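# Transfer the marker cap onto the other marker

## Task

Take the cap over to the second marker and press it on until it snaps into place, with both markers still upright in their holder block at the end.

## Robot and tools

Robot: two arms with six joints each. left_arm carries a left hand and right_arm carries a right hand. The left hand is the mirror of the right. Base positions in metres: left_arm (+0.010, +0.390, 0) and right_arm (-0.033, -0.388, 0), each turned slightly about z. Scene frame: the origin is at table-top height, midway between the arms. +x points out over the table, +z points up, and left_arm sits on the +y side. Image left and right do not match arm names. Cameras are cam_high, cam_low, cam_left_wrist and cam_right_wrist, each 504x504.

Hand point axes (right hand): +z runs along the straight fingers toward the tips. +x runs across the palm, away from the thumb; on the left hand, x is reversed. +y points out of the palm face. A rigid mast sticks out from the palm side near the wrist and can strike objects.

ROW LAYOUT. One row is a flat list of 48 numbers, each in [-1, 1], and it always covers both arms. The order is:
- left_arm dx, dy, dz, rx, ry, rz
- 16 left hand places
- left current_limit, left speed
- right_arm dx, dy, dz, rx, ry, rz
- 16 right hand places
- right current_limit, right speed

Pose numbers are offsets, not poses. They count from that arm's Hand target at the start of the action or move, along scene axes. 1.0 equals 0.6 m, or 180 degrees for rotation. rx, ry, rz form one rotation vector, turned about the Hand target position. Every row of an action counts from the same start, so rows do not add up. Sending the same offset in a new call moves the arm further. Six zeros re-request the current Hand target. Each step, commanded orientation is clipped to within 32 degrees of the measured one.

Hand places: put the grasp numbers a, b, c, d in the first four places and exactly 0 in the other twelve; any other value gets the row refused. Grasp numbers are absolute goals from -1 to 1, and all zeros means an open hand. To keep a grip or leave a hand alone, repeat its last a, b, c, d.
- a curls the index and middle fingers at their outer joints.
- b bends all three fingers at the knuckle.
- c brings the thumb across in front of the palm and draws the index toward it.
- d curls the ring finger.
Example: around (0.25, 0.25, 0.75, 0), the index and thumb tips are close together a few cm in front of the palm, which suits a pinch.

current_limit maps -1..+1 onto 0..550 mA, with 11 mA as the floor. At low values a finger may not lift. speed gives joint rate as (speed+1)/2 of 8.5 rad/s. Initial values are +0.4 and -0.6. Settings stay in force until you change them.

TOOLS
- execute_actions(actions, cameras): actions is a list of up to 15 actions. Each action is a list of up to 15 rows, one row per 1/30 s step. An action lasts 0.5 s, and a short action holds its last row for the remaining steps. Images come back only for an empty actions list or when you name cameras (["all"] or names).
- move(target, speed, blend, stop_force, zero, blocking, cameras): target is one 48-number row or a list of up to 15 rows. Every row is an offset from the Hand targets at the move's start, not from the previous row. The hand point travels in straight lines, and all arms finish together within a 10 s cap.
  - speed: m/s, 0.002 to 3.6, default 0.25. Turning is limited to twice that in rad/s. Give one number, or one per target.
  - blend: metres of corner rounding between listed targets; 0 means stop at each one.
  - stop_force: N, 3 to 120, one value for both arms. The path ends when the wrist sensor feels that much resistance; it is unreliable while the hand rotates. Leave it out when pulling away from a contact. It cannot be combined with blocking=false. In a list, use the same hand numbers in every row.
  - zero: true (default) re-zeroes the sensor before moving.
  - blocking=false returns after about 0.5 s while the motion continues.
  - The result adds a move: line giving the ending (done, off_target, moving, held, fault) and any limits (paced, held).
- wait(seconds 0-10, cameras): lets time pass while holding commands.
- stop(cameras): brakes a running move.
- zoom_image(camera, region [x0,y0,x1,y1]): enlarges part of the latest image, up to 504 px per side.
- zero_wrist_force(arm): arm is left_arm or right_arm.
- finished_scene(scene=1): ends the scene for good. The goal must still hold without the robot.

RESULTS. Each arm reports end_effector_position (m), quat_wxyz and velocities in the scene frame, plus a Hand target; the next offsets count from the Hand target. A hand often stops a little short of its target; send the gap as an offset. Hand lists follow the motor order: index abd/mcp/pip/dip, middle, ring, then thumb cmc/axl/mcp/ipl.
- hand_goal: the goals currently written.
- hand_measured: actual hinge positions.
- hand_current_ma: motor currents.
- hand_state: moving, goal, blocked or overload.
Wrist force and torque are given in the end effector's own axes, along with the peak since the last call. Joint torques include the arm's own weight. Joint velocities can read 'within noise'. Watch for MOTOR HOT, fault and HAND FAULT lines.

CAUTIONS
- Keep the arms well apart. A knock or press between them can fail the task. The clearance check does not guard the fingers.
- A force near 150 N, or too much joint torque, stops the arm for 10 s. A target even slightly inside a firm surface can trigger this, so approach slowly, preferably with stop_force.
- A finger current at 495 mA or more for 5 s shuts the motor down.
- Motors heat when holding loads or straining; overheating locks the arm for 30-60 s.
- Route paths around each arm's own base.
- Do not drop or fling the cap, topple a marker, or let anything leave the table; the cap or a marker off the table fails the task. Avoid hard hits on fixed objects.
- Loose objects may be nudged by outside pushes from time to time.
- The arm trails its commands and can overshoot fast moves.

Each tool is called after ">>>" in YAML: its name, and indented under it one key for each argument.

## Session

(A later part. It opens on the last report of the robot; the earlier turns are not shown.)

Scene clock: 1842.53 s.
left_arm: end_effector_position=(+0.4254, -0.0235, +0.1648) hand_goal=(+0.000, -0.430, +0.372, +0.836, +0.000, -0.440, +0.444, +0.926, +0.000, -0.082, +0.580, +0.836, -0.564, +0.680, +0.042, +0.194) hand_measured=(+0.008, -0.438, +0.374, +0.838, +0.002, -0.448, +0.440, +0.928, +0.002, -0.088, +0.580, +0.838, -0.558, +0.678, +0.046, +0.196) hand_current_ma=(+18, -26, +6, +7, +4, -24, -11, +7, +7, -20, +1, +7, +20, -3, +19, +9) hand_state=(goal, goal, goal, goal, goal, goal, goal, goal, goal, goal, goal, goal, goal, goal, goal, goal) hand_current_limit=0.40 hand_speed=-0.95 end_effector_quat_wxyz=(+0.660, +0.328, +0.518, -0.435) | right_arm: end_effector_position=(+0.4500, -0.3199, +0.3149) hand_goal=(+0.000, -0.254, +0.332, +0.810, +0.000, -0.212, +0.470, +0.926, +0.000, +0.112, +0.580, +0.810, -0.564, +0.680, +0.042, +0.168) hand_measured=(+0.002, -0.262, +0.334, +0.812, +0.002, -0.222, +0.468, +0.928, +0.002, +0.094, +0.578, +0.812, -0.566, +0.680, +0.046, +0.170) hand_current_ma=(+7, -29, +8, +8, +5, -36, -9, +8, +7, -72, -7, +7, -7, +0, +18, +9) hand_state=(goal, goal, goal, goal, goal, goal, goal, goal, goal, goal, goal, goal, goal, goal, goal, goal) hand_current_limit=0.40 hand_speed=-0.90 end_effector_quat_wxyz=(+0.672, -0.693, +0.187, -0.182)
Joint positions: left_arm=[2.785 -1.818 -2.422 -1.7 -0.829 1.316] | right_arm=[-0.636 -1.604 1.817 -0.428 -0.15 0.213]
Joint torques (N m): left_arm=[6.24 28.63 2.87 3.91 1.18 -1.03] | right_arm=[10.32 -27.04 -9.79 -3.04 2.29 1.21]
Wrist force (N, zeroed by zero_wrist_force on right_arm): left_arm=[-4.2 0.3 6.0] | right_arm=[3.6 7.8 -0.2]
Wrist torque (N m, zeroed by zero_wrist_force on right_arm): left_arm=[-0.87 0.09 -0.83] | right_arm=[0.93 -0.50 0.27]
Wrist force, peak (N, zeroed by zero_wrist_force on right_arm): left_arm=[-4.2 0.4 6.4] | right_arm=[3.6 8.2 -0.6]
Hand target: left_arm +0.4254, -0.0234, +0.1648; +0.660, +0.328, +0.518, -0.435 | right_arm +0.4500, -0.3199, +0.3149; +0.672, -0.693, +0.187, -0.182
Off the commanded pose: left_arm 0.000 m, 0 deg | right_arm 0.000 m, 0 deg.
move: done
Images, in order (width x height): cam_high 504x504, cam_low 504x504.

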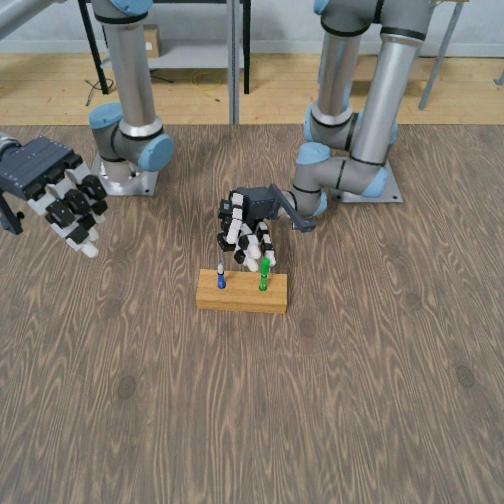

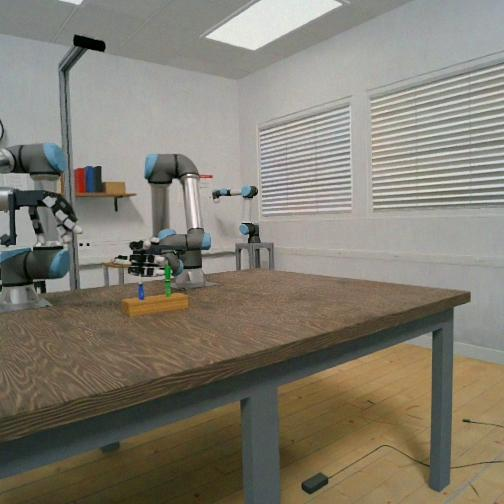

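>>> move:
  target:
    - [0.0068,-0.0138,0,0,0,0, 0,0.68,0.75,0,0,0,0,0,0,0,0,0,0,0,0,0, 0.4,-0.95, 0,0,0,0,0,0, 0,0.55,0.75,0,0,0,0,0,0,0,0,0,0,0,0,0, 0.4,-0.9]
  speed: 0.015
  cameras: ["cam_high","cam_low"]

>>> zoom_image:
  camera: "cam_high"
  region: [240, 240, 290, 300]

>>> zoom_image:
  camera: "cam_low"
  region: [145, 255, 190, 300]

Scene clock: 1857.10 s.
left_arm: end_effector_position=(+0.4294, -0.0316, +0.1648) hand_goal=(+0.000, -0.430, +0.372, +0.836, +0.000, -0.440, +0.444, +0.926, +0.000, -0.082, +0.580, +0.836, -0.564, +0.680, +0.042, +0.194) hand_measured=(+0.008, -0.438, +0.374, +0.838, +0.002, -0.448, +0.440, +0.928, +0.002, -0.088, +0.580, +0.838, -0.558, +0.678, +0.046, +0.196) hand_current_ma=(+18, -25, +6, +7, +4, -23, -11, +7, +7, -20, +1, +7, +20, -3, +18, +9) hand_state=(goal, goal, goal, goal, goal, goal, goal, goal, goal, goal, goal, goal, goal, goal, goal, goal) hand_current_limit=0.40 hand_speed=-0.95 end_effector_quat_wxyz=(+0.660, +0.328, +0.518, -0.435) | right_arm: end_effector_position=(+0.4500, -0.3199, +0.3149) hand_goal=(+0.000, -0.254, +0.332, +0.810, +0.000, -0.212, +0.470, +0.926, +0.000, +0.112, +0.580, +0.810, -0.564, +0.680, +0.042, +0.168) hand_measured=(+0.002, -0.262, +0.334, +0.812, +0.002, -0.222, +0.468, +0.928, +0.002, +0.094, +0.578, +0.812, -0.566, +0.680, +0.046, +0.170) hand_current_ma=(+7, -29, +8, +8, +5, -36, -9, +8, +7, -72, -7, +7, -7, +0, +18, +9) hand_state=(goal, goal, goal, goal, goal, goal, goal, goal, goal, goal, goal, goal, goal, goal, goal, goal) hand_current_limit=0.40 hand_speed=-0.90 end_effector_quat_wxyz=(+0.672, -0.693, +0.187, -0.182)
Joint positions: left_arm=[2.766 -1.834 -2.397 -1.716 -0.846 1.325] | right_arm=[-0.636 -1.604 1.817 -0.428 -0.15 0.213]
Joint torques (N m): left_arm=[-6.15 10.8 20.55 0.11 -2.41 1.62] | right_arm=[10.73 -27.19 -10.09 -2.96 2.34 1.08]
Wrist force (N, zeroed by zero_wrist_force on right_arm): left_arm=[-4.3 0.2 6.0] | right_arm=[3.4 8.0 -0.6]
Wrist torque (N m, zeroed by zero_wrist_force on right_arm): left_arm=[-0.90 0.12 -0.91] | right_arm=[0.98 -0.47 0.27]
Wrist force, peak (N, zeroed by zero_wrist_force on right_arm): left_arm=[-4.4 0.3 6.2] | right_arm=[4.0 8.1 -0.6]
Hand target: left_arm +0.4295, -0.0317, +0.1648; +0.660, +0.328, +0.518, -0.435 | right_arm +0.4500, -0.3199, +0.3149; +0.672, -0.693, +0.187, -0.182
Off the commanded pose: left_arm 0.000 m, 0 deg | right_arm 0.000 m, 0 deg.
move: done
Images, in order (width x height): cam_high 504x504, cam_low 504x504.

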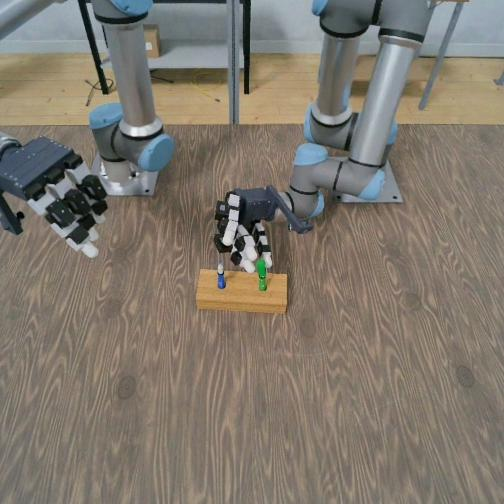

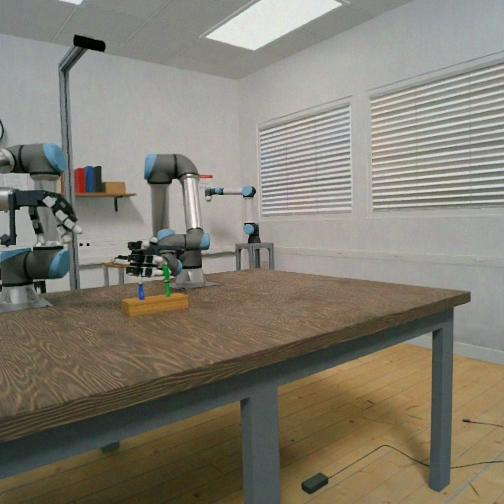

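Scaled by 8.400.

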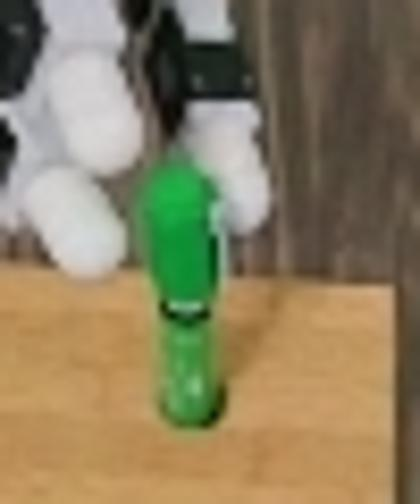

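Scaled by 11.200.

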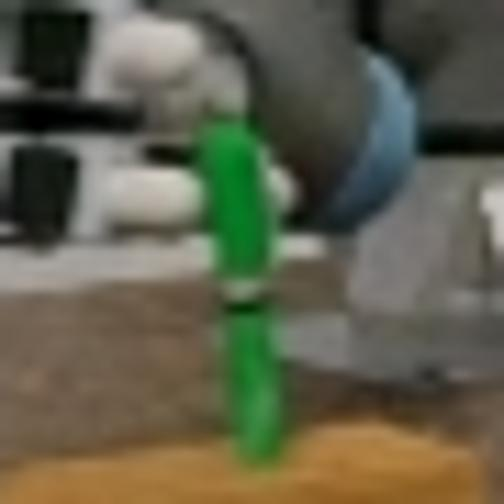

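>>> move:
  target:
    - [-0.0022,0.0045,0,0,0,0, 0,0.68,0.75,0,0,0,0,0,0,0,0,0,0,0,0,0, 0.4,-0.95, 0,0,0,0,0,0, 0,0.55,0.75,0,0,0,0,0,0,0,0,0,0,0,0,0, 0.4,-0.9]
    - [-0.0555,-0.0192,0,0,0,0, 0,0.68,0.75,0,0,0,0,0,0,0,0,0,0,0,0,0, 0.4,-0.95, 0,0,0,0,0,0, 0,0.55,0.75,0,0,0,0,0,0,0,0,0,0,0,0,0, 0.4,-0.9]
  speed: 0.015
  stop_force: 5
  cameras: ["cam_high","cam_low"]

>>> zoom_image:
  camera: "cam_high"
  region: [240, 240, 290, 300]

>>> zoom_image:
  camera: "cam_low"
  region: [145, 255, 190, 300]

Scene clock: 1861.53 s.
left_arm: end_effector_position=(+0.3962, -0.0432, +0.1648) hand_goal=(+0.000, -0.430, +0.372, +0.836, +0.000, -0.440, +0.444, +0.926, +0.000, -0.082, +0.580, +0.836, -0.564, +0.680, +0.042, +0.194) hand_measured=(+0.008, -0.438, +0.374, +0.838, +0.002, -0.448, +0.440, +0.928, +0.002, -0.088, +0.580, +0.838, -0.558, +0.678, +0.046, +0.196) hand_current_ma=(+18, -25, +6, +7, +4, -23, -11, +7, +7, -19, +1, +7, +20, -3, +18, +9) hand_state=(goal, goal, goal, goal, goal, goal, goal, goal, goal, goal, goal, goal, goal, goal, goal, goal) hand_current_limit=0.40 hand_speed=-0.95 end_effector_quat_wxyz=(+0.660, +0.328, +0.518, -0.435) | right_arm: end_effector_position=(+0.4500, -0.3199, +0.3149) hand_goal=(+0.000, -0.254, +0.332, +0.810, +0.000, -0.212, +0.470, +0.926, +0.000, +0.112, +0.580, +0.810, -0.564, +0.680, +0.042, +0.168) hand_measured=(+0.002, -0.262, +0.334, +0.812, +0.002, -0.222, +0.468, +0.928, +0.002, +0.094, +0.578, +0.812, -0.566, +0.680, +0.046, +0.170) hand_current_ma=(+7, -29, +8, +8, +5, -36, -9, +8, +7, -72, -7, +7, -7, +0, +18, +9) hand_state=(goal, goal, goal, goal, goal, goal, goal, goal, goal, goal, goal, goal, goal, goal, goal, goal) hand_current_limit=0.40 hand_speed=-0.90 end_effector_quat_wxyz=(+0.672, -0.693, +0.187, -0.182)
Joint positions: left_arm=[2.689 -1.81 -2.43 -1.726 -0.919 1.357] | right_arm=[-0.636 -1.604 1.817 -0.428 -0.15 0.213]
Joint torques (N m): left_arm=[-5.57 30.87 3.79 0.09 -2.13 1.73] | right_arm=[10.92 -27.19 -8.77 -2.82 2.24 1.24]
Wrist force (N, zeroed by zero_wrist_force on right_arm): left_arm=[-4.4 0.0 5.9] | right_arm=[3.7 8.0 -0.2]
Wrist torque (N m, zeroed by zero_wrist_force on right_arm): left_arm=[-0.92 0.13 -0.93] | right_arm=[0.95 -0.51 0.29]
Wrist force, peak (N, zeroed by zero_wrist_force on right_arm): left_arm=[-4.4 0.4 6.3] | right_arm=[4.0 8.2 -0.5]
Hand target: left_arm +0.3962, -0.0432, +0.1648; +0.660, +0.328, +0.518, -0.435 | right_arm +0.4500, -0.3199, +0.3149; +0.672, -0.693, +0.187, -0.182
Off the commanded pose: left_arm 0.000 m, 0 deg | right_arm 0.000 m, 0 deg.
move: done
Images, in order (width x height): cam_high 504x504, cam_low 504x504.

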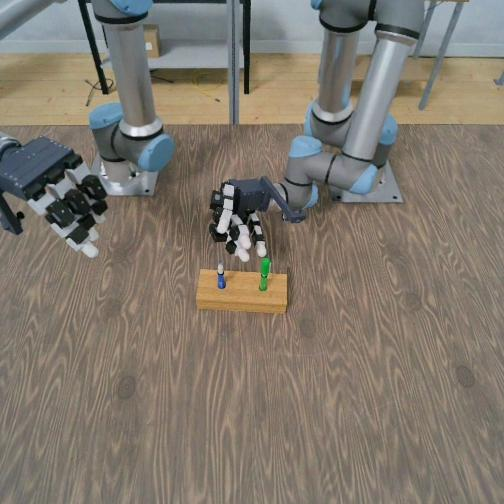

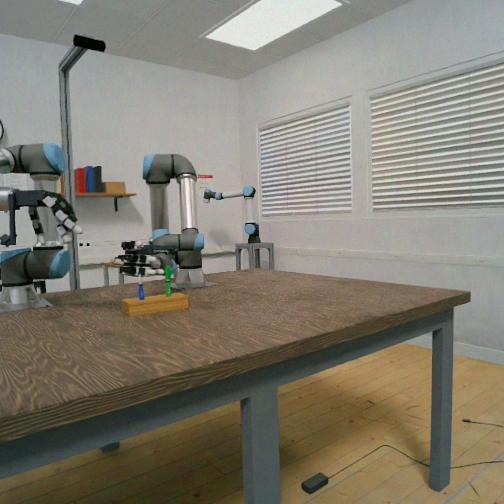

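Scaled by 8.400.

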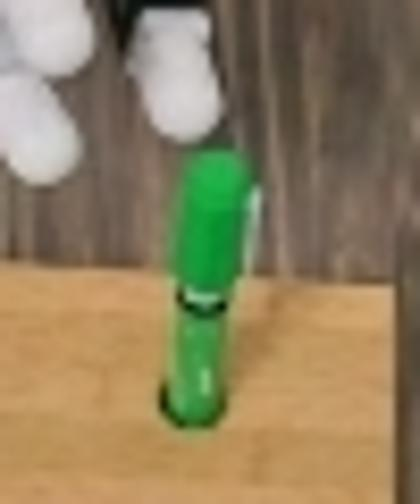

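Scaled by 11.200.

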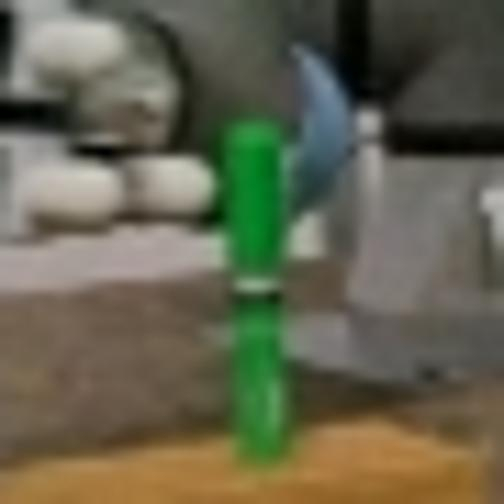

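>>> move:
  target:
    - [0,0,0.2253,0,0,0, 0,0.68,0.75,0,0,0,0,0,0,0,0,0,0,0,0,0, 0.4,-0.95, 0,0,0,0,0,0, 0,0.55,0.75,0,0,0,0,0,0,0,0,0,0,0,0,0, 0.4,-0.9]
    - [0.223,-0.0113,0.3253,0.0748,0.0271,-0.0006, 0.4,0.3,0,0,0,0,0,0,0,0,0,0,0,0,0,0, 0.5,-0.8, 0,0,0,0,0,0, 0,0.55,0.75,0,0,0,0,0,0,0,0,0,0,0,0,0, 0.4,-0.9]
  speed: 0.1
  cameras: ["cam_high","cam_low"]

>>> zoom_image:
  camera: "cam_high"
  region: [180, 160, 330, 310]

>>> zoom_image:
  camera: "cam_low"
  region: [100, 200, 220, 320]

Scene clock: 1869.50 s.
left_arm: end_effector_position=(+0.5300, -0.0500, +0.3600) hand_goal=(+0.000, +0.386, +0.310, +0.380, +0.000, +0.126, -0.120, +0.120, +0.000, +0.340, +0.580, +0.720, +0.750, +0.680, +0.230, +0.170) hand_measured=(+0.008, +0.384, +0.314, +0.382, +0.002, +0.124, -0.118, +0.122, +0.002, +0.338, +0.580, +0.722, +0.746, +0.680, +0.228, +0.172) hand_current_ma=(+18, -7, +9, +7, +4, -7, +7, +8, +7, -6, +1, +7, -11, -3, -8, +7) hand_state=(goal, goal, goal, goal, goal, goal, goal, goal, goal, goal, goal, goal, goal, goal, goal, goal) hand_current_limit=0.50 hand_speed=-0.80 end_effector_quat_wxyz=(+0.594, +0.385, +0.592, -0.385) | right_arm: end_effector_position=(+0.4500, -0.3199, +0.3149) hand_goal=(+0.000, -0.254, +0.332, +0.810, +0.000, -0.212, +0.470, +0.926, +0.000, +0.112, +0.580, +0.810, -0.564, +0.680, +0.042, +0.168) hand_measured=(+0.002, -0.262, +0.334, +0.812, +0.002, -0.222, +0.468, +0.928, +0.002, +0.094, +0.578, +0.812, -0.566, +0.680, +0.046, +0.170) hand_current_ma=(+7, -29, +8, +8, +5, -36, -9, +8, +7, -72, -7, +7, -7, +0, +18, +9) hand_state=(goal, goal, goal, goal, goal, goal, goal, goal, goal, goal, goal, goal, goal, goal, goal, goal) hand_current_limit=0.40 hand_speed=-0.90 end_effector_quat_wxyz=(+0.672, -0.693, +0.187, -0.182)
Joint positions: left_arm=[2.821 -1.663 -1.746 -2.872 -0.758 1.57] | right_arm=[-0.636 -1.604 1.817 -0.428 -0.15 0.213]
Joint torques (N m): left_arm=[6.54 12.94 30.56 -0.88 1.03 1.28] | right_arm=[9.8 -26.81 -9.7 -3.32 2.38 1.32]
Wrist force (N, zeroed by zero_wrist_force on right_arm): left_arm=[-4.2 -0.1 5.2] | right_arm=[3.7 7.8 -0.7]
Wrist torque (N m, zeroed by zero_wrist_force on right_arm): left_arm=[-0.73 0.20 -0.82] | right_arm=[0.96 -0.50 0.28]
Wrist force, peak (N, zeroed by zero_wrist_force on right_arm): left_arm=[-5.1 0.0 5.7] | right_arm=[4.0 8.3 -0.8]
Hand target: left_arm +0.5300, -0.0500, +0.3600; +0.594, +0.385, +0.592, -0.385 | right_arm +0.4500, -0.3199, +0.3149; +0.672, -0.693, +0.187, -0.182
Off the commanded pose: left_arm 0.000 m, 0 deg | right_arm 0.000 m, 0 deg.
move: done
Images, in order (width x height): cam_high 504x504, cam_low 504x504.

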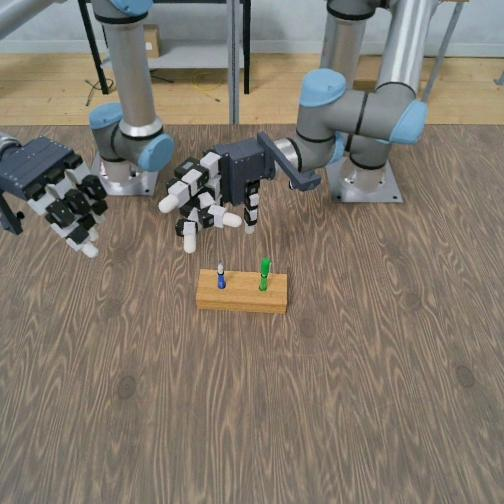

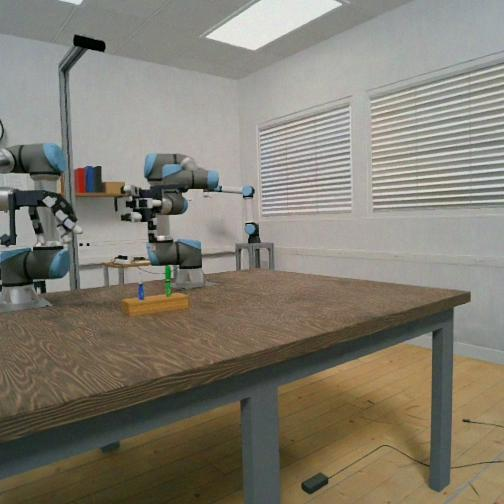

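Scaled by 3.360.

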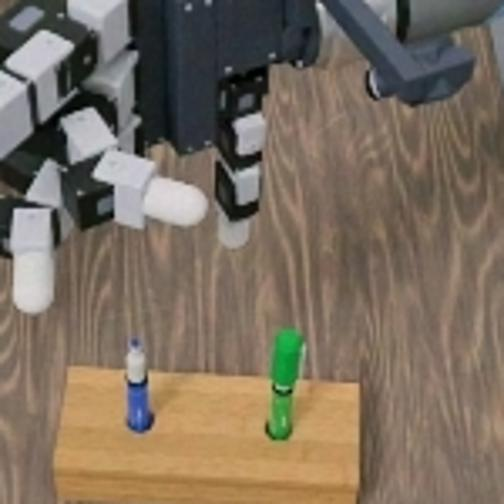

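Scaled by 4.200.

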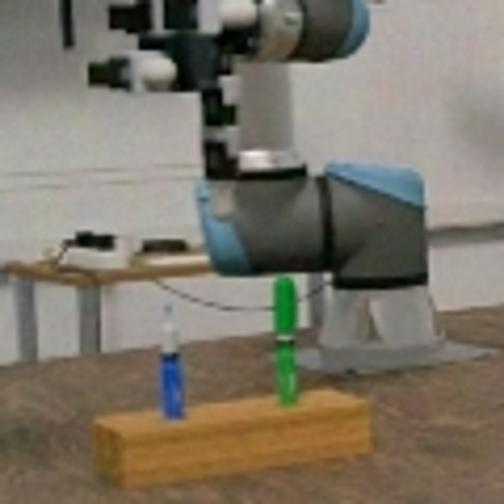

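>>> move:
  target: [0.0775,0.056,-0.0333,0,0,0, 0.4,0.3,0,0,0,0,0,0,0,0,0,0,0,0,0,0, 0.5,-0.8, 0,0,0,0,0,0, 0,0.55,0.75,0,0,0,0,0,0,0,0,0,0,0,0,0, 0.4,-0.9]
  speed: 0.06
  cameras: ["cam_high","cam_low"]

>>> zoom_image:
  camera: "cam_high"
  region: [235, 215, 305, 300]

>>> zoom_image:
  camera: "cam_low"
  region: [130, 225, 200, 305]

Scene clock: 1872.87 s.
left_arm: end_effector_position=(+0.5764, -0.0164, +0.3401) hand_goal=(+0.000, +0.386, +0.310, +0.380, +0.000, +0.126, -0.120, +0.120, +0.000, +0.340, +0.580, +0.720, +0.750, +0.680, +0.230, +0.170) hand_measured=(+0.008, +0.384, +0.314, +0.382, +0.002, +0.124, -0.118, +0.122, +0.002, +0.338, +0.580, +0.722, +0.746, +0.680, +0.228, +0.172) hand_current_ma=(+18, -7, +8, +7, +4, -7, +7, +8, +7, -6, +1, +7, -10, -3, -8, +7) hand_state=(goal, goal, goal, goal, goal, goal, goal, goal, goal, goal, goal, goal, goal, goal, goal, goal) hand_current_limit=0.50 hand_speed=-0.80 end_effector_quat_wxyz=(+0.594, +0.385, +0.592, -0.385) | right_arm: end_effector_position=(+0.4500, -0.3199, +0.3149) hand_goal=(+0.000, -0.254, +0.332, +0.810, +0.000, -0.212, +0.470, +0.926, +0.000, +0.112, +0.580, +0.810, -0.564, +0.680, +0.042, +0.168) hand_measured=(+0.002, -0.262, +0.334, +0.812, +0.002, -0.222, +0.468, +0.928, +0.002, +0.094, +0.578, +0.812, -0.566, +0.680, +0.046, +0.170) hand_current_ma=(+7, -29, +8, +8, +5, -36, -9, +8, +7, -72, -7, +7, -7, +0, +18, +9) hand_state=(goal, goal, goal, goal, goal, goal, goal, goal, goal, goal, goal, goal, goal, goal, goal, goal) hand_current_limit=0.40 hand_speed=-0.90 end_effector_quat_wxyz=(+0.672, -0.693, +0.187, -0.182)
Joint positions: left_arm=[2.927 -1.725 -1.729 -2.828 -0.653 1.57] | right_arm=[-0.636 -1.604 1.817 -0.428 -0.15 0.213]
Joint torques (N m): left_arm=[6.98 16.09 29.07 3.36 1.24 -1.11] | right_arm=[9.21 -27.76 -9.99 -3.03 2.32 1.02]
Wrist force (N, zeroed by zero_wrist_force on right_arm): left_arm=[-4.2 0.4 5.1] | right_arm=[3.6 8.0 -0.7]
Wrist torque (N m, zeroed by zero_wrist_force on right_arm): left_arm=[-0.63 0.20 -0.77] | right_arm=[0.98 -0.49 0.28]
Wrist force, peak (N, zeroed by zero_wrist_force on right_arm): left_arm=[-4.4 0.2 5.6] | right_arm=[3.8 8.5 -0.6]
Hand target: left_arm +0.5765, -0.0164, +0.3400; +0.594, +0.385, +0.592, -0.385 | right_arm +0.4500, -0.3199, +0.3149; +0.672, -0.693, +0.187, -0.182
Off the commanded pose: left_arm 0.000 m, 0 deg | right_arm 0.000 m, 0 deg.
move: done
Images, in order (width x height): cam_high 504x504, cam_low 504x504.

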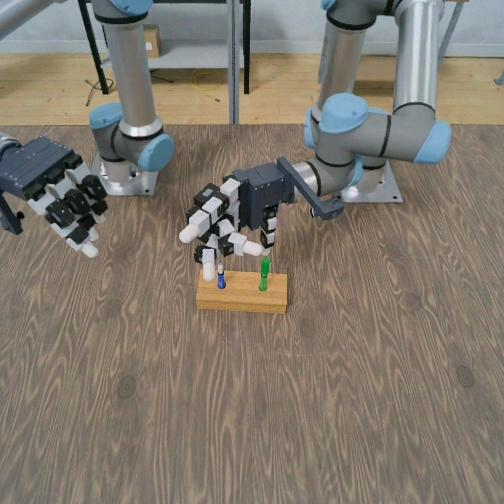

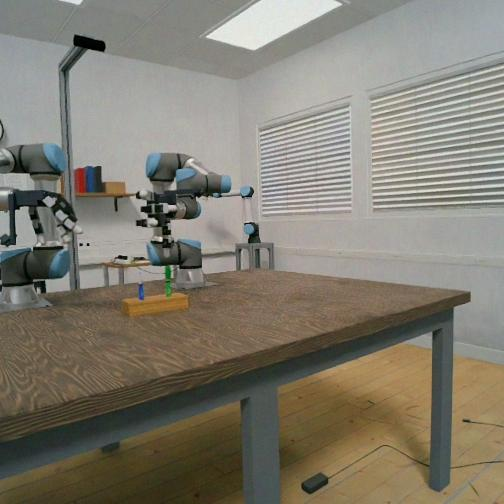

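Scaled by 5.929.

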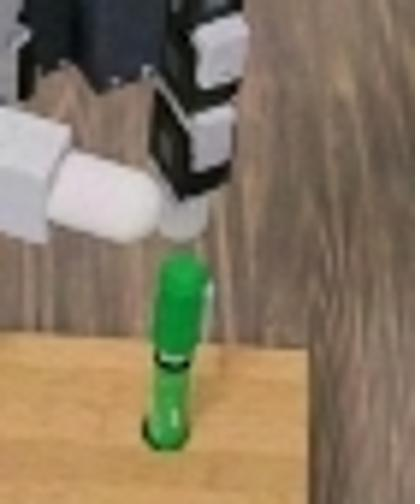

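Scaled by 6.300.

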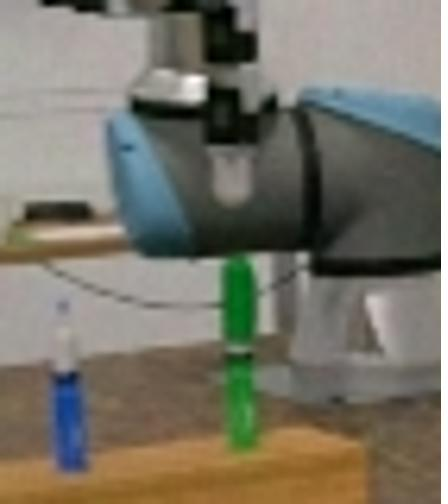

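>>> move:
  target:
    - [0,0.0033,-0.02,0,0,0, 0.4,0.3,0,0,0,0,0,0,0,0,0,0,0,0,0,0, 0.79,-0.8, 0,0,0,0,0,0, 0,0.55,0.75,0,0,0,0,0,0,0,0,0,0,0,0,0, 0.4,-0.9]
    - [0,0.0033,-0.0667,0,0,0, 0.4,0.3,0,0,0,0,0,0,0,0,0,0,0,0,0,0, 0.79,-0.8, 0,0,0,0,0,0, 0,0.55,0.75,0,0,0,0,0,0,0,0,0,0,0,0,0, 0.4,-0.9]
  speed: 0.01
  stop_force: 3
  cameras: ["cam_high","cam_low"]

>>> zoom_image:
  camera: "cam_high"
  region: [235, 215, 305, 300]

>>> zoom_image:
  camera: "cam_low"
  region: [130, 225, 200, 305]

Scene clock: 1879.13 s.
left_arm: end_effector_position=(+0.5765, -0.0144, +0.3029) hand_goal=(+0.000, +0.386, +0.310, +0.380, +0.000, +0.126, -0.120, +0.120, +0.000, +0.340, +0.580, +0.720, +0.750, +0.680, +0.230, +0.170) hand_measured=(+0.008, +0.384, +0.314, +0.382, +0.002, +0.124, -0.118, +0.122, +0.002, +0.338, +0.580, +0.722, +0.752, +0.680, +0.228, +0.170) hand_current_ma=(+18, -7, +8, +7, +4, -7, +7, +8, +7, -6, +1, +7, +6, -3, -9, -1) hand_state=(goal, goal, goal, goal, goal, goal, goal, goal, goal, goal, goal, goal, goal, goal, goal, goal) hand_current_limit=0.79 hand_speed=-0.80 end_effector_quat_wxyz=(+0.593, +0.385, +0.593, -0.385) | right_arm: end_effector_position=(+0.4500, -0.3199, +0.3149) hand_goal=(+0.000, -0.254, +0.332, +0.810, +0.000, -0.212, +0.470, +0.926, +0.000, +0.112, +0.580, +0.810, -0.564, +0.680, +0.042, +0.168) hand_measured=(+0.002, -0.262, +0.334, +0.812, +0.002, -0.222, +0.468, +0.928, +0.002, +0.094, +0.578, +0.812, -0.566, +0.680, +0.046, +0.170) hand_current_ma=(+7, -29, +8, +8, +5, -36, -9, +8, +7, -72, -7, +7, -7, +0, +18, +9) hand_state=(goal, goal, goal, goal, goal, goal, goal, goal, goal, goal, goal, goal, goal, goal, goal, goal) hand_current_limit=0.40 hand_speed=-0.90 end_effector_quat_wxyz=(+0.672, -0.693, +0.187, -0.182)
Joint positions: left_arm=[2.932 -1.754 -1.795 -2.732 -0.648 1.57] | right_arm=[-0.636 -1.604 1.817 -0.428 -0.15 0.213]
Joint torques (N m): left_arm=[5.36 35.3 28.03 -1.25 1.31 -0.24] | right_arm=[9.91 -28 -10.1 -3.15 2.38 1.07]
Wrist force (N, zeroed by zero_wrist_force on right_arm): left_arm=[-7.2 0.2 5.1] | right_arm=[3.6 8.0 -0.4]
Wrist torque (N m, zeroed by zero_wrist_force on right_arm): left_arm=[-0.64 0.48 -0.99] | right_arm=[0.97 -0.50 0.28]
Wrist force, peak (N, zeroed by zero_wrist_force on right_arm): left_arm=[-10.5 0.3 5.4] | right_arm=[3.8 8.4 -1.0]
Hand target: left_arm +0.5765, -0.0144, +0.3029; +0.593, +0.385, +0.593, -0.385 (not the last commanded pose) | right_arm +0.4500, -0.3199, +0.3149; +0.672, -0.693, +0.187, -0.182
Off the commanded pose: left_arm 0.003 m, 0 deg | right_arm 0.000 m, 0 deg.
move: contact (left_arm); path passed 1 of 2 targets
Images, in order (width x height): cam_high 504x504, cam_low 504x504.

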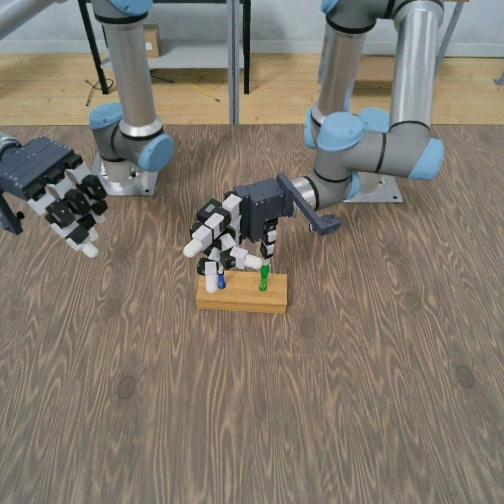

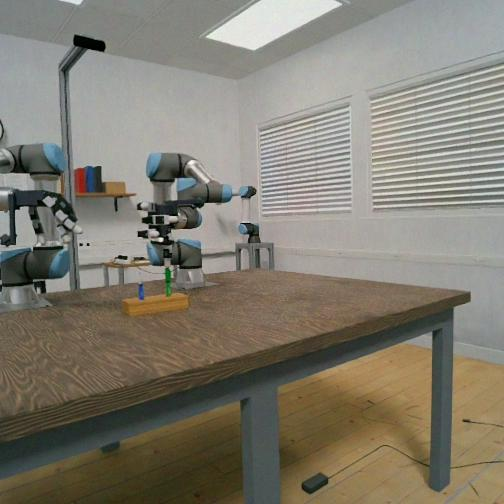

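Scaled by 5.929.

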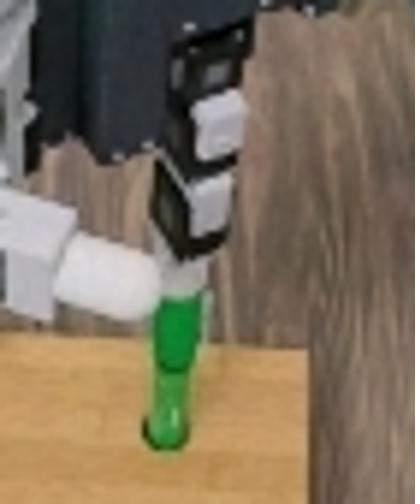

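Scaled by 6.300.

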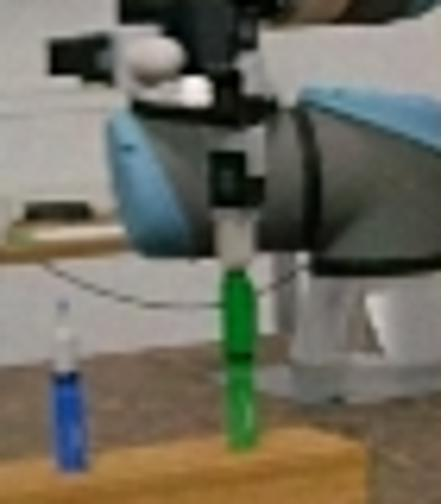

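>>> move:
  target: [0,0,-0.0167,0,0,0, 0.4,0.3,0,0,0,0,0,0,0,0,0,0,0,0,0,0, 0.79,-0.8, 0,0,0,0,0,0, 0,0.55,0.75,0,0,0,0,0,0,0,0,0,0,0,0,0, 0.4,-0.9]
  speed: 0.004
  stop_force: 15
  cameras: ["cam_high","cam_low"]

>>> zoom_image:
  camera: "cam_high"
  region: [235, 235, 305, 305]

>>> zoom_image:
  camera: "cam_low"
  region: [140, 245, 200, 305]

Scene clock: 1881.57 s.
left_arm: end_effector_position=(+0.5765, -0.0144, +0.3016) hand_goal=(+0.000, +0.386, +0.310, +0.380, +0.000, +0.126, -0.120, +0.120, +0.000, +0.340, +0.580, +0.720, +0.750, +0.680, +0.230, +0.170) hand_measured=(+0.008, +0.384, +0.314, +0.382, +0.002, +0.124, -0.118, +0.122, +0.002, +0.338, +0.580, +0.722, +0.758, +0.680, +0.224, +0.168) hand_current_ma=(+18, -7, +8, +7, +4, -7, +7, +8, +7, -6, +1, +7, +22, -3, -24, -7) hand_state=(goal, goal, goal, goal, goal, goal, goal, goal, goal, goal, goal, goal, goal, goal, goal, goal) hand_current_limit=0.79 hand_speed=-0.80 end_effector_quat_wxyz=(+0.594, +0.385, +0.592, -0.385) | right_arm: end_effector_position=(+0.4500, -0.3199, +0.3149) hand_goal=(+0.000, -0.254, +0.332, +0.810, +0.000, -0.212, +0.470, +0.926, +0.000, +0.112, +0.580, +0.810, -0.564, +0.680, +0.042, +0.168) hand_measured=(+0.002, -0.262, +0.334, +0.812, +0.002, -0.222, +0.468, +0.928, +0.002, +0.094, +0.578, +0.812, -0.566, +0.680, +0.046, +0.170) hand_current_ma=(+7, -29, +8, +8, +5, -36, -9, +8, +7, -72, -7, +7, -7, +0, +18, +9) hand_state=(goal, goal, goal, goal, goal, goal, goal, goal, goal, goal, goal, goal, goal, goal, goal, goal) hand_current_limit=0.40 hand_speed=-0.90 end_effector_quat_wxyz=(+0.672, -0.693, +0.187, -0.182)
Joint positions: left_arm=[2.932 -1.755 -1.797 -2.728 -0.648 1.57] | right_arm=[-0.636 -1.604 1.817 -0.428 -0.15 0.213]
Joint torques (N m): left_arm=[5.51 27.1 20.39 -2.52 0.98 0.21] | right_arm=[9.15 -26.29 -8.67 -3.1 2.41 1.2]
Wrist force (N, zeroed by zero_wrist_force on right_arm): left_arm=[-23.4 1.1 5.2] | right_arm=[3.6 8.1 -0.4]
Wrist torque (N m, zeroed by zero_wrist_force on right_arm): left_arm=[-0.58 1.92 -2.25] | right_arm=[0.99 -0.50 0.29]
Wrist force, peak (N, zeroed by zero_wrist_force on right_arm): left_arm=[-24.8 0.9 5.3] | right_arm=[3.8 8.3 -0.3]
Hand target: left_arm +0.5765, -0.0144, +0.3016; +0.594, +0.385, +0.592, -0.385 (not the last commanded pose) | right_arm +0.4500, -0.3199, +0.3149; +0.672, -0.693, +0.187, -0.182
Off the commanded pose: left_arm 0.009 m, 0 deg | right_arm 0.000 m, 0 deg.
move: contact (left_arm)
Images, in order (width x height): cam_high 504x504, cam_low 504x504.

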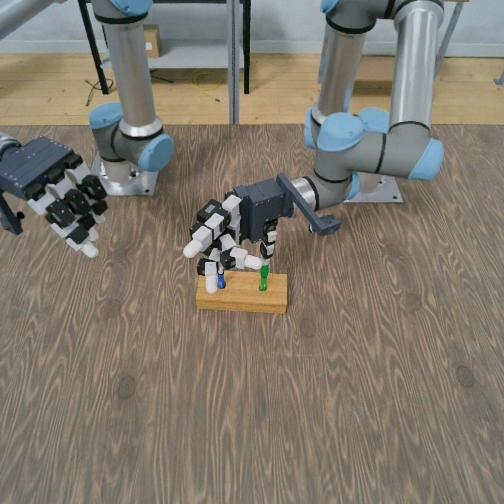

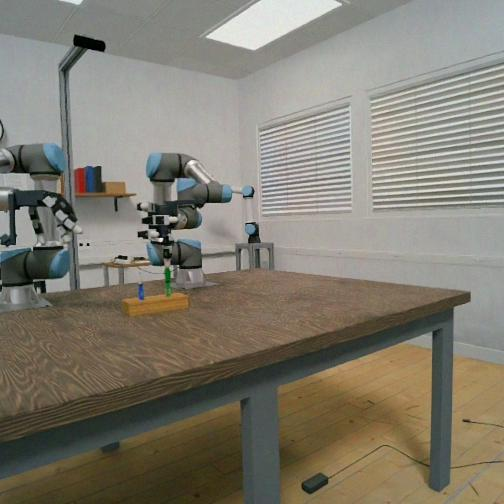

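Scaled by 7.200.

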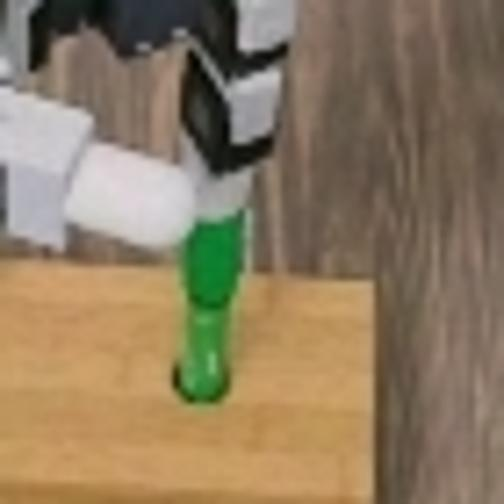

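Scaled by 8.400.

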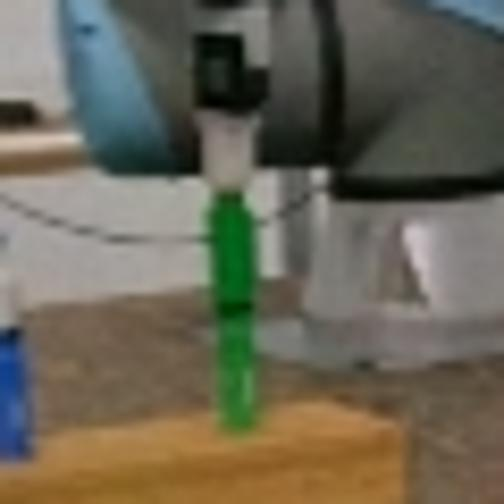

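>>> move:
  target: [0,0,-0.01,0,0,0, 0.4,0.3,0,0,0,0,0,0,0,0,0,0,0,0,0,0, 0.79,-0.8, 0,0,0,0,0,0, 0,0.55,0.75,0,0,0,0,0,0,0,0,0,0,0,0,0, 0.4,-0.9]
  speed: 0.003
  stop_force: 8
  cameras: ["cam_high","cam_low"]

>>> zoom_image:
  camera: "cam_high"
  region: [235, 235, 305, 305]

>>> zoom_image:
  camera: "cam_low"
  region: [150, 270, 180, 300]

Scene clock: 1883.63 s.
left_arm: end_effector_position=(+0.5765, -0.0144, +0.3009) hand_goal=(+0.000, +0.386, +0.310, +0.380, +0.000, +0.126, -0.120, +0.120, +0.000, +0.340, +0.580, +0.720, +0.750, +0.680, +0.230, +0.170) hand_measured=(+0.008, +0.384, +0.314, +0.382, +0.002, +0.124, -0.118, +0.122, +0.002, +0.338, +0.580, +0.722, +0.764, +0.680, +0.220, +0.166) hand_current_ma=(+18, -7, +8, +7, +4, -7, +7, +8, +7, -6, +1, +7, +48, -3, -38, -12) hand_state=(goal, goal, goal, goal, goal, goal, goal, goal, goal, goal, goal, goal, goal, goal, goal, goal) hand_current_limit=0.79 hand_speed=-0.80 end_effector_quat_wxyz=(+0.594, +0.385, +0.592, -0.385) | right_arm: end_effector_position=(+0.4500, -0.3199, +0.3149) hand_goal=(+0.000, -0.254, +0.332, +0.810, +0.000, -0.212, +0.470, +0.926, +0.000, +0.112, +0.580, +0.810, -0.564, +0.680, +0.042, +0.168) hand_measured=(+0.002, -0.262, +0.334, +0.812, +0.002, -0.222, +0.468, +0.928, +0.002, +0.094, +0.578, +0.812, -0.566, +0.680, +0.046, +0.170) hand_current_ma=(+7, -29, +8, +8, +5, -36, -9, +8, +7, -72, -7, +7, -7, +0, +18, +9) hand_state=(goal, goal, goal, goal, goal, goal, goal, goal, goal, goal, goal, goal, goal, goal, goal, goal) hand_current_limit=0.40 hand_speed=-0.90 end_effector_quat_wxyz=(+0.672, -0.693, +0.187, -0.182)
Joint positions: left_arm=[2.932 -1.756 -1.799 -2.726 -0.648 1.57] | right_arm=[-0.636 -1.604 1.817 -0.428 -0.15 0.213]
Joint torques (N m): left_arm=[5.32 22.42 14.5 -3.57 0.94 0.47] | right_arm=[9.3 -27.24 -9.64 -3.21 2.47 0.99]
Wrist force (N, zeroed by zero_wrist_force on right_arm): left_arm=[-32.5 1.4 5.3] | right_arm=[3.5 8.2 -0.5]
Wrist torque (N m, zeroed by zero_wrist_force on right_arm): left_arm=[-0.56 2.74 -2.96] | right_arm=[1.00 -0.49 0.28]
Wrist force, peak (N, zeroed by zero_wrist_force on right_arm): left_arm=[-32.8 1.5 5.3] | right_arm=[3.8 8.3 -0.7]
Hand target: left_arm +0.5765, -0.0144, +0.3010; +0.594, +0.385, +0.592, -0.385 (not the last commanded pose) | right_arm +0.4500, -0.3199, +0.3149; +0.672, -0.693, +0.187, -0.182
Off the commanded pose: left_arm 0.005 m, 0 deg | right_arm 0.000 m, 0 deg.
move: contact (left_arm)
Images, in order (width x height): cam_high 504x504, cam_low 504x504.

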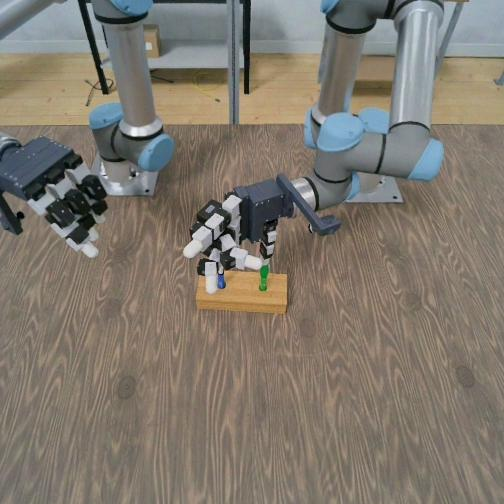

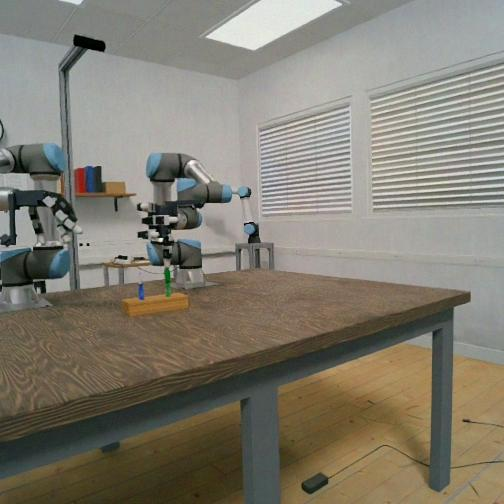

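Scaled by 7.200.

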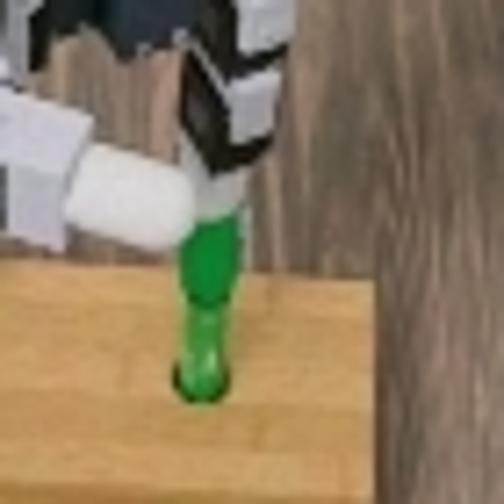

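Scaled by 16.800.

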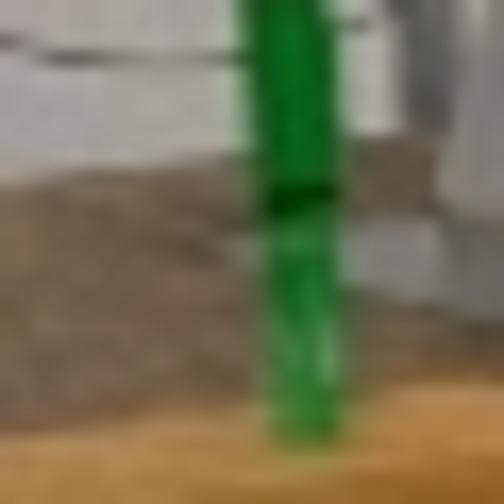

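>>> move:
  target: [0,0,0.05,0,0,0, 0.4,0.3,0,0,0,0,0,0,0,0,0,0,0,0,0,0, 0.79,-0.8, 0,0,0,0,0,0, 0,0.55,0.75,0,0,0,0,0,0,0,0,0,0,0,0,0, 0.4,-0.9]
  speed: 0.02
  cameras: ["cam_high","cam_low"]

>>> zoom_image:
  camera: "cam_high"
  region: [248, 250, 288, 290]

>>> zoom_image:
  camera: "cam_low"
  region: [150, 260, 190, 300]

Scene clock: 1887.80 s.
left_arm: end_effector_position=(+0.5765, -0.0144, +0.3309) hand_goal=(+0.000, +0.386, +0.310, +0.380, +0.000, +0.126, -0.120, +0.120, +0.000, +0.340, +0.580, +0.720, +0.750, +0.680, +0.230, +0.170) hand_measured=(+0.008, +0.384, +0.314, +0.382, +0.002, +0.124, -0.118, +0.122, +0.002, +0.338, +0.580, +0.722, +0.752, +0.680, +0.228, +0.168) hand_current_ma=(+18, -7, +8, +7, +4, -7, +7, +8, +7, -6, +1, +7, +5, -3, -9, -7) hand_state=(goal, goal, goal, goal, goal, goal, goal, goal, goal, goal, goal, goal, goal, goal, goal, goal) hand_current_limit=0.79 hand_speed=-0.80 end_effector_quat_wxyz=(+0.594, +0.385, +0.592, -0.385) | right_arm: end_effector_position=(+0.4500, -0.3199, +0.3149) hand_goal=(+0.000, -0.254, +0.332, +0.810, +0.000, -0.212, +0.470, +0.926, +0.000, +0.112, +0.580, +0.810, -0.564, +0.680, +0.042, +0.168) hand_measured=(+0.002, -0.262, +0.334, +0.812, +0.002, -0.222, +0.468, +0.928, +0.002, +0.094, +0.578, +0.812, -0.566, +0.680, +0.046, +0.170) hand_current_ma=(+7, -29, +8, +8, +5, -36, -9, +8, +7, -72, -7, +7, -7, +0, +18, +9) hand_state=(goal, goal, goal, goal, goal, goal, goal, goal, goal, goal, goal, goal, goal, goal, goal, goal) hand_current_limit=0.40 hand_speed=-0.90 end_effector_quat_wxyz=(+0.672, -0.693, +0.187, -0.182)
Joint positions: left_arm=[2.932 -1.729 -1.748 -2.803 -0.648 1.57] | right_arm=[-0.636 -1.604 1.817 -0.428 -0.15 0.213]
Joint torques (N m): left_arm=[5.07 35.59 28.54 -0.95 0.88 0.79] | right_arm=[8.79 -27.19 -9.95 -3.09 2.42 1.07]
Wrist force (N, zeroed by zero_wrist_force on right_arm): left_arm=[-4.3 0.4 5.3] | right_arm=[3.5 7.9 -0.6]
Wrist torque (N m, zeroed by zero_wrist_force on right_arm): left_arm=[-0.65 0.23 -0.75] | right_arm=[0.97 -0.48 0.27]
Wrist force, peak (N, zeroed by zero_wrist_force on right_arm): left_arm=[-32.7 1.4 5.3] | right_arm=[3.9 8.2 -0.8]
Hand target: left_arm +0.5765, -0.0144, +0.3310; +0.594, +0.385, +0.592, -0.385 | right_arm +0.4500, -0.3199, +0.3149; +0.672, -0.693, +0.187, -0.182
Off the commanded pose: left_arm 0.000 m, 0 deg | right_arm 0.000 m, 0 deg.
move: done
Images, in order (width x height): cam_high 504x504, cam_low 504x504.

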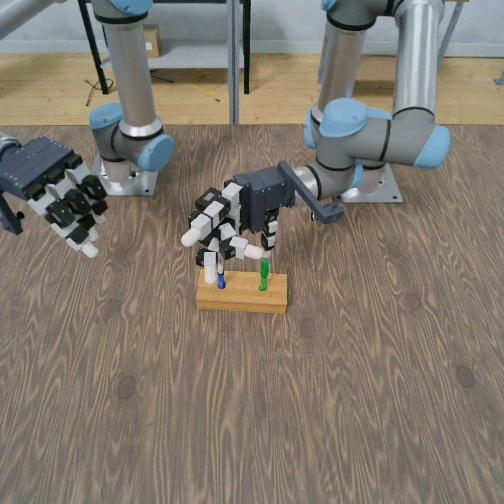

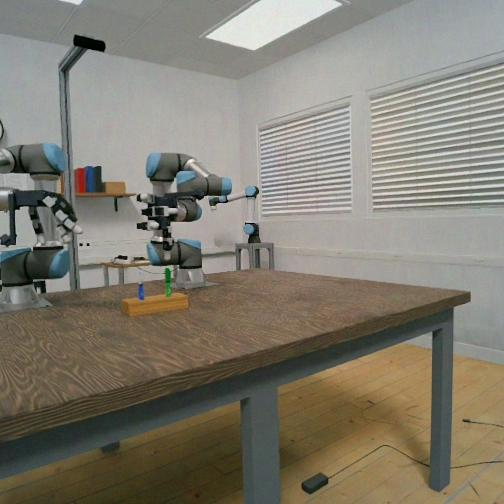

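Scaled by 12.600.

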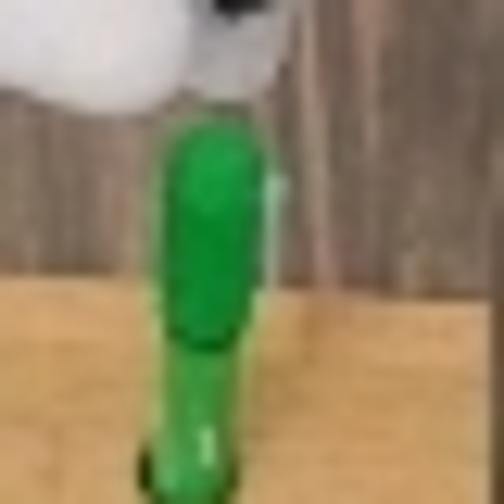

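Scaled by 12.600.

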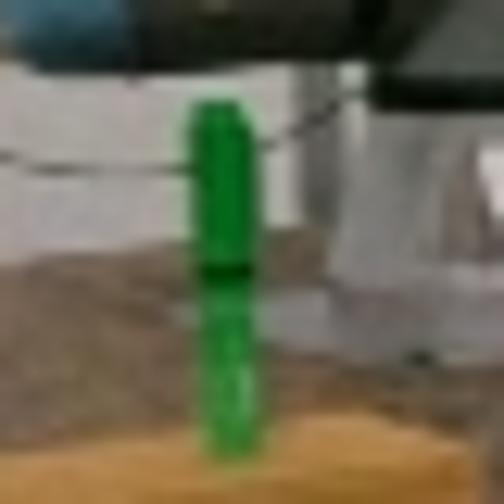

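>>> move:
  target: [0,0.05,0.12,0,0,0, 0.4,0.3,0,0,0,0,0,0,0,0,0,0,0,0,0,0, 0.4,-0.8, 0,0,0,0,0,0, 0,0.55,0.75,0,0,0,0,0,0,0,0,0,0,0,0,0, 0.4,-0.9]
  speed: 0.1
  cameras: ["cam_high","cam_low"]

>>> zoom_image:
  camera: "cam_high"
  region: [190, 240, 300, 320]

>>> zoom_image:
  camera: "cam_low"
  region: [115, 250, 195, 320]

Scene clock: 1892.27 s.
left_arm: end_effector_position=(+0.5765, +0.0156, +0.4029) hand_goal=(+0.000, +0.386, +0.310, +0.380, +0.000, +0.126, -0.120, +0.120, +0.000, +0.340, +0.580, +0.720, +0.750, +0.680, +0.230, +0.170) hand_measured=(+0.008, +0.384, +0.314, +0.382, +0.002, +0.124, -0.118, +0.122, +0.002, +0.338, +0.580, +0.722, +0.752, +0.680, +0.228, +0.168) hand_current_ma=(+18, -7, +8, +7, +4, -7, +7, +8, +7, -6, +1, +7, +5, -3, -8, -7) hand_state=(goal, goal, goal, goal, goal, goal, goal, goal, goal, goal, goal, goal, goal, goal, goal, goal) hand_current_limit=0.40 hand_speed=-0.80 end_effector_quat_wxyz=(+0.594, +0.385, +0.592, -0.385) | right_arm: end_effector_position=(+0.4500, -0.3199, +0.3149) hand_goal=(+0.000, -0.254, +0.332, +0.810, +0.000, -0.212, +0.470, +0.926, +0.000, +0.112, +0.580, +0.810, -0.564, +0.680, +0.042, +0.168) hand_measured=(+0.002, -0.262, +0.334, +0.812, +0.002, -0.222, +0.468, +0.928, +0.002, +0.094, +0.578, +0.812, -0.566, +0.680, +0.046, +0.170) hand_current_ma=(+7, -29, +8, +8, +5, -36, -9, +8, +7, -72, -7, +7, -7, +0, +18, +9) hand_state=(goal, goal, goal, goal, goal, goal, goal, goal, goal, goal, goal, goal, goal, goal, goal, goal) hand_current_limit=0.40 hand_speed=-0.90 end_effector_quat_wxyz=(+0.672, -0.693, +0.187, -0.182)
Joint positions: left_arm=[3 -1.653 -1.645 -2.982 -0.58 1.569] | right_arm=[-0.636 -1.604 1.817 -0.428 -0.15 0.213]
Joint torques (N m): left_arm=[6.14 33.64 30.66 -1.02 1.45 1.66] | right_arm=[9.83 -28.27 -10.59 -3.11 2.48 1.17]
Wrist force (N, zeroed by zero_wrist_force on right_arm): left_arm=[-4.2 -0.3 4.7] | right_arm=[3.7 8.0 -0.5]
Wrist torque (N m, zeroed by zero_wrist_force on right_arm): left_arm=[-0.71 0.13 -0.79] | right_arm=[0.98 -0.51 0.28]
Wrist force, peak (N, zeroed by zero_wrist_force on right_arm): left_arm=[-4.4 0.3 5.4] | right_arm=[3.9 8.2 -0.5]
Hand target: left_arm +0.5765, +0.0156, +0.4030; +0.594, +0.385, +0.592, -0.385 | right_arm +0.4500, -0.3199, +0.3149; +0.672, -0.693, +0.187, -0.182
Off the commanded pose: left_arm 0.000 m, 0 deg | right_arm 0.000 m, 0 deg.
move: done
Images, in order (width x height): cam_high 504x504, cam_low 504x504.

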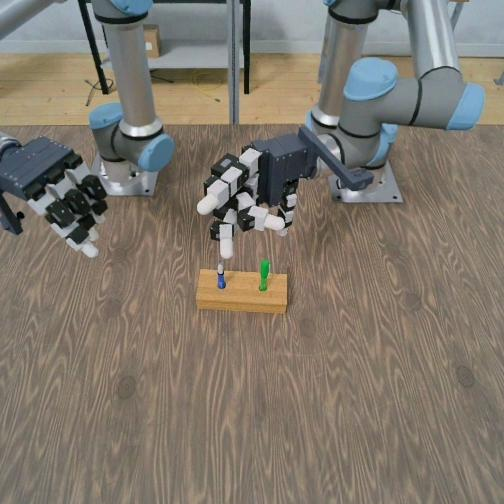

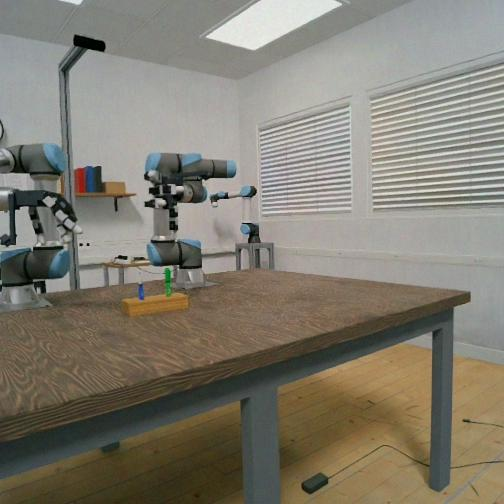

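Scaled by 4.582.

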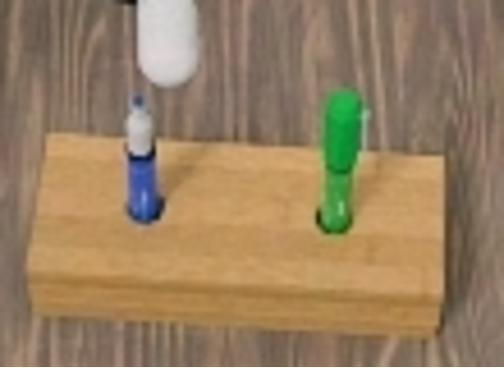

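Scaled by 6.300.

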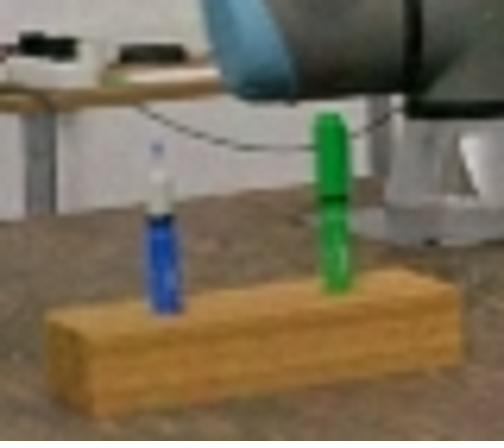

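>>> finished_scene:
  scene: 1

The scene is finished: the task was done.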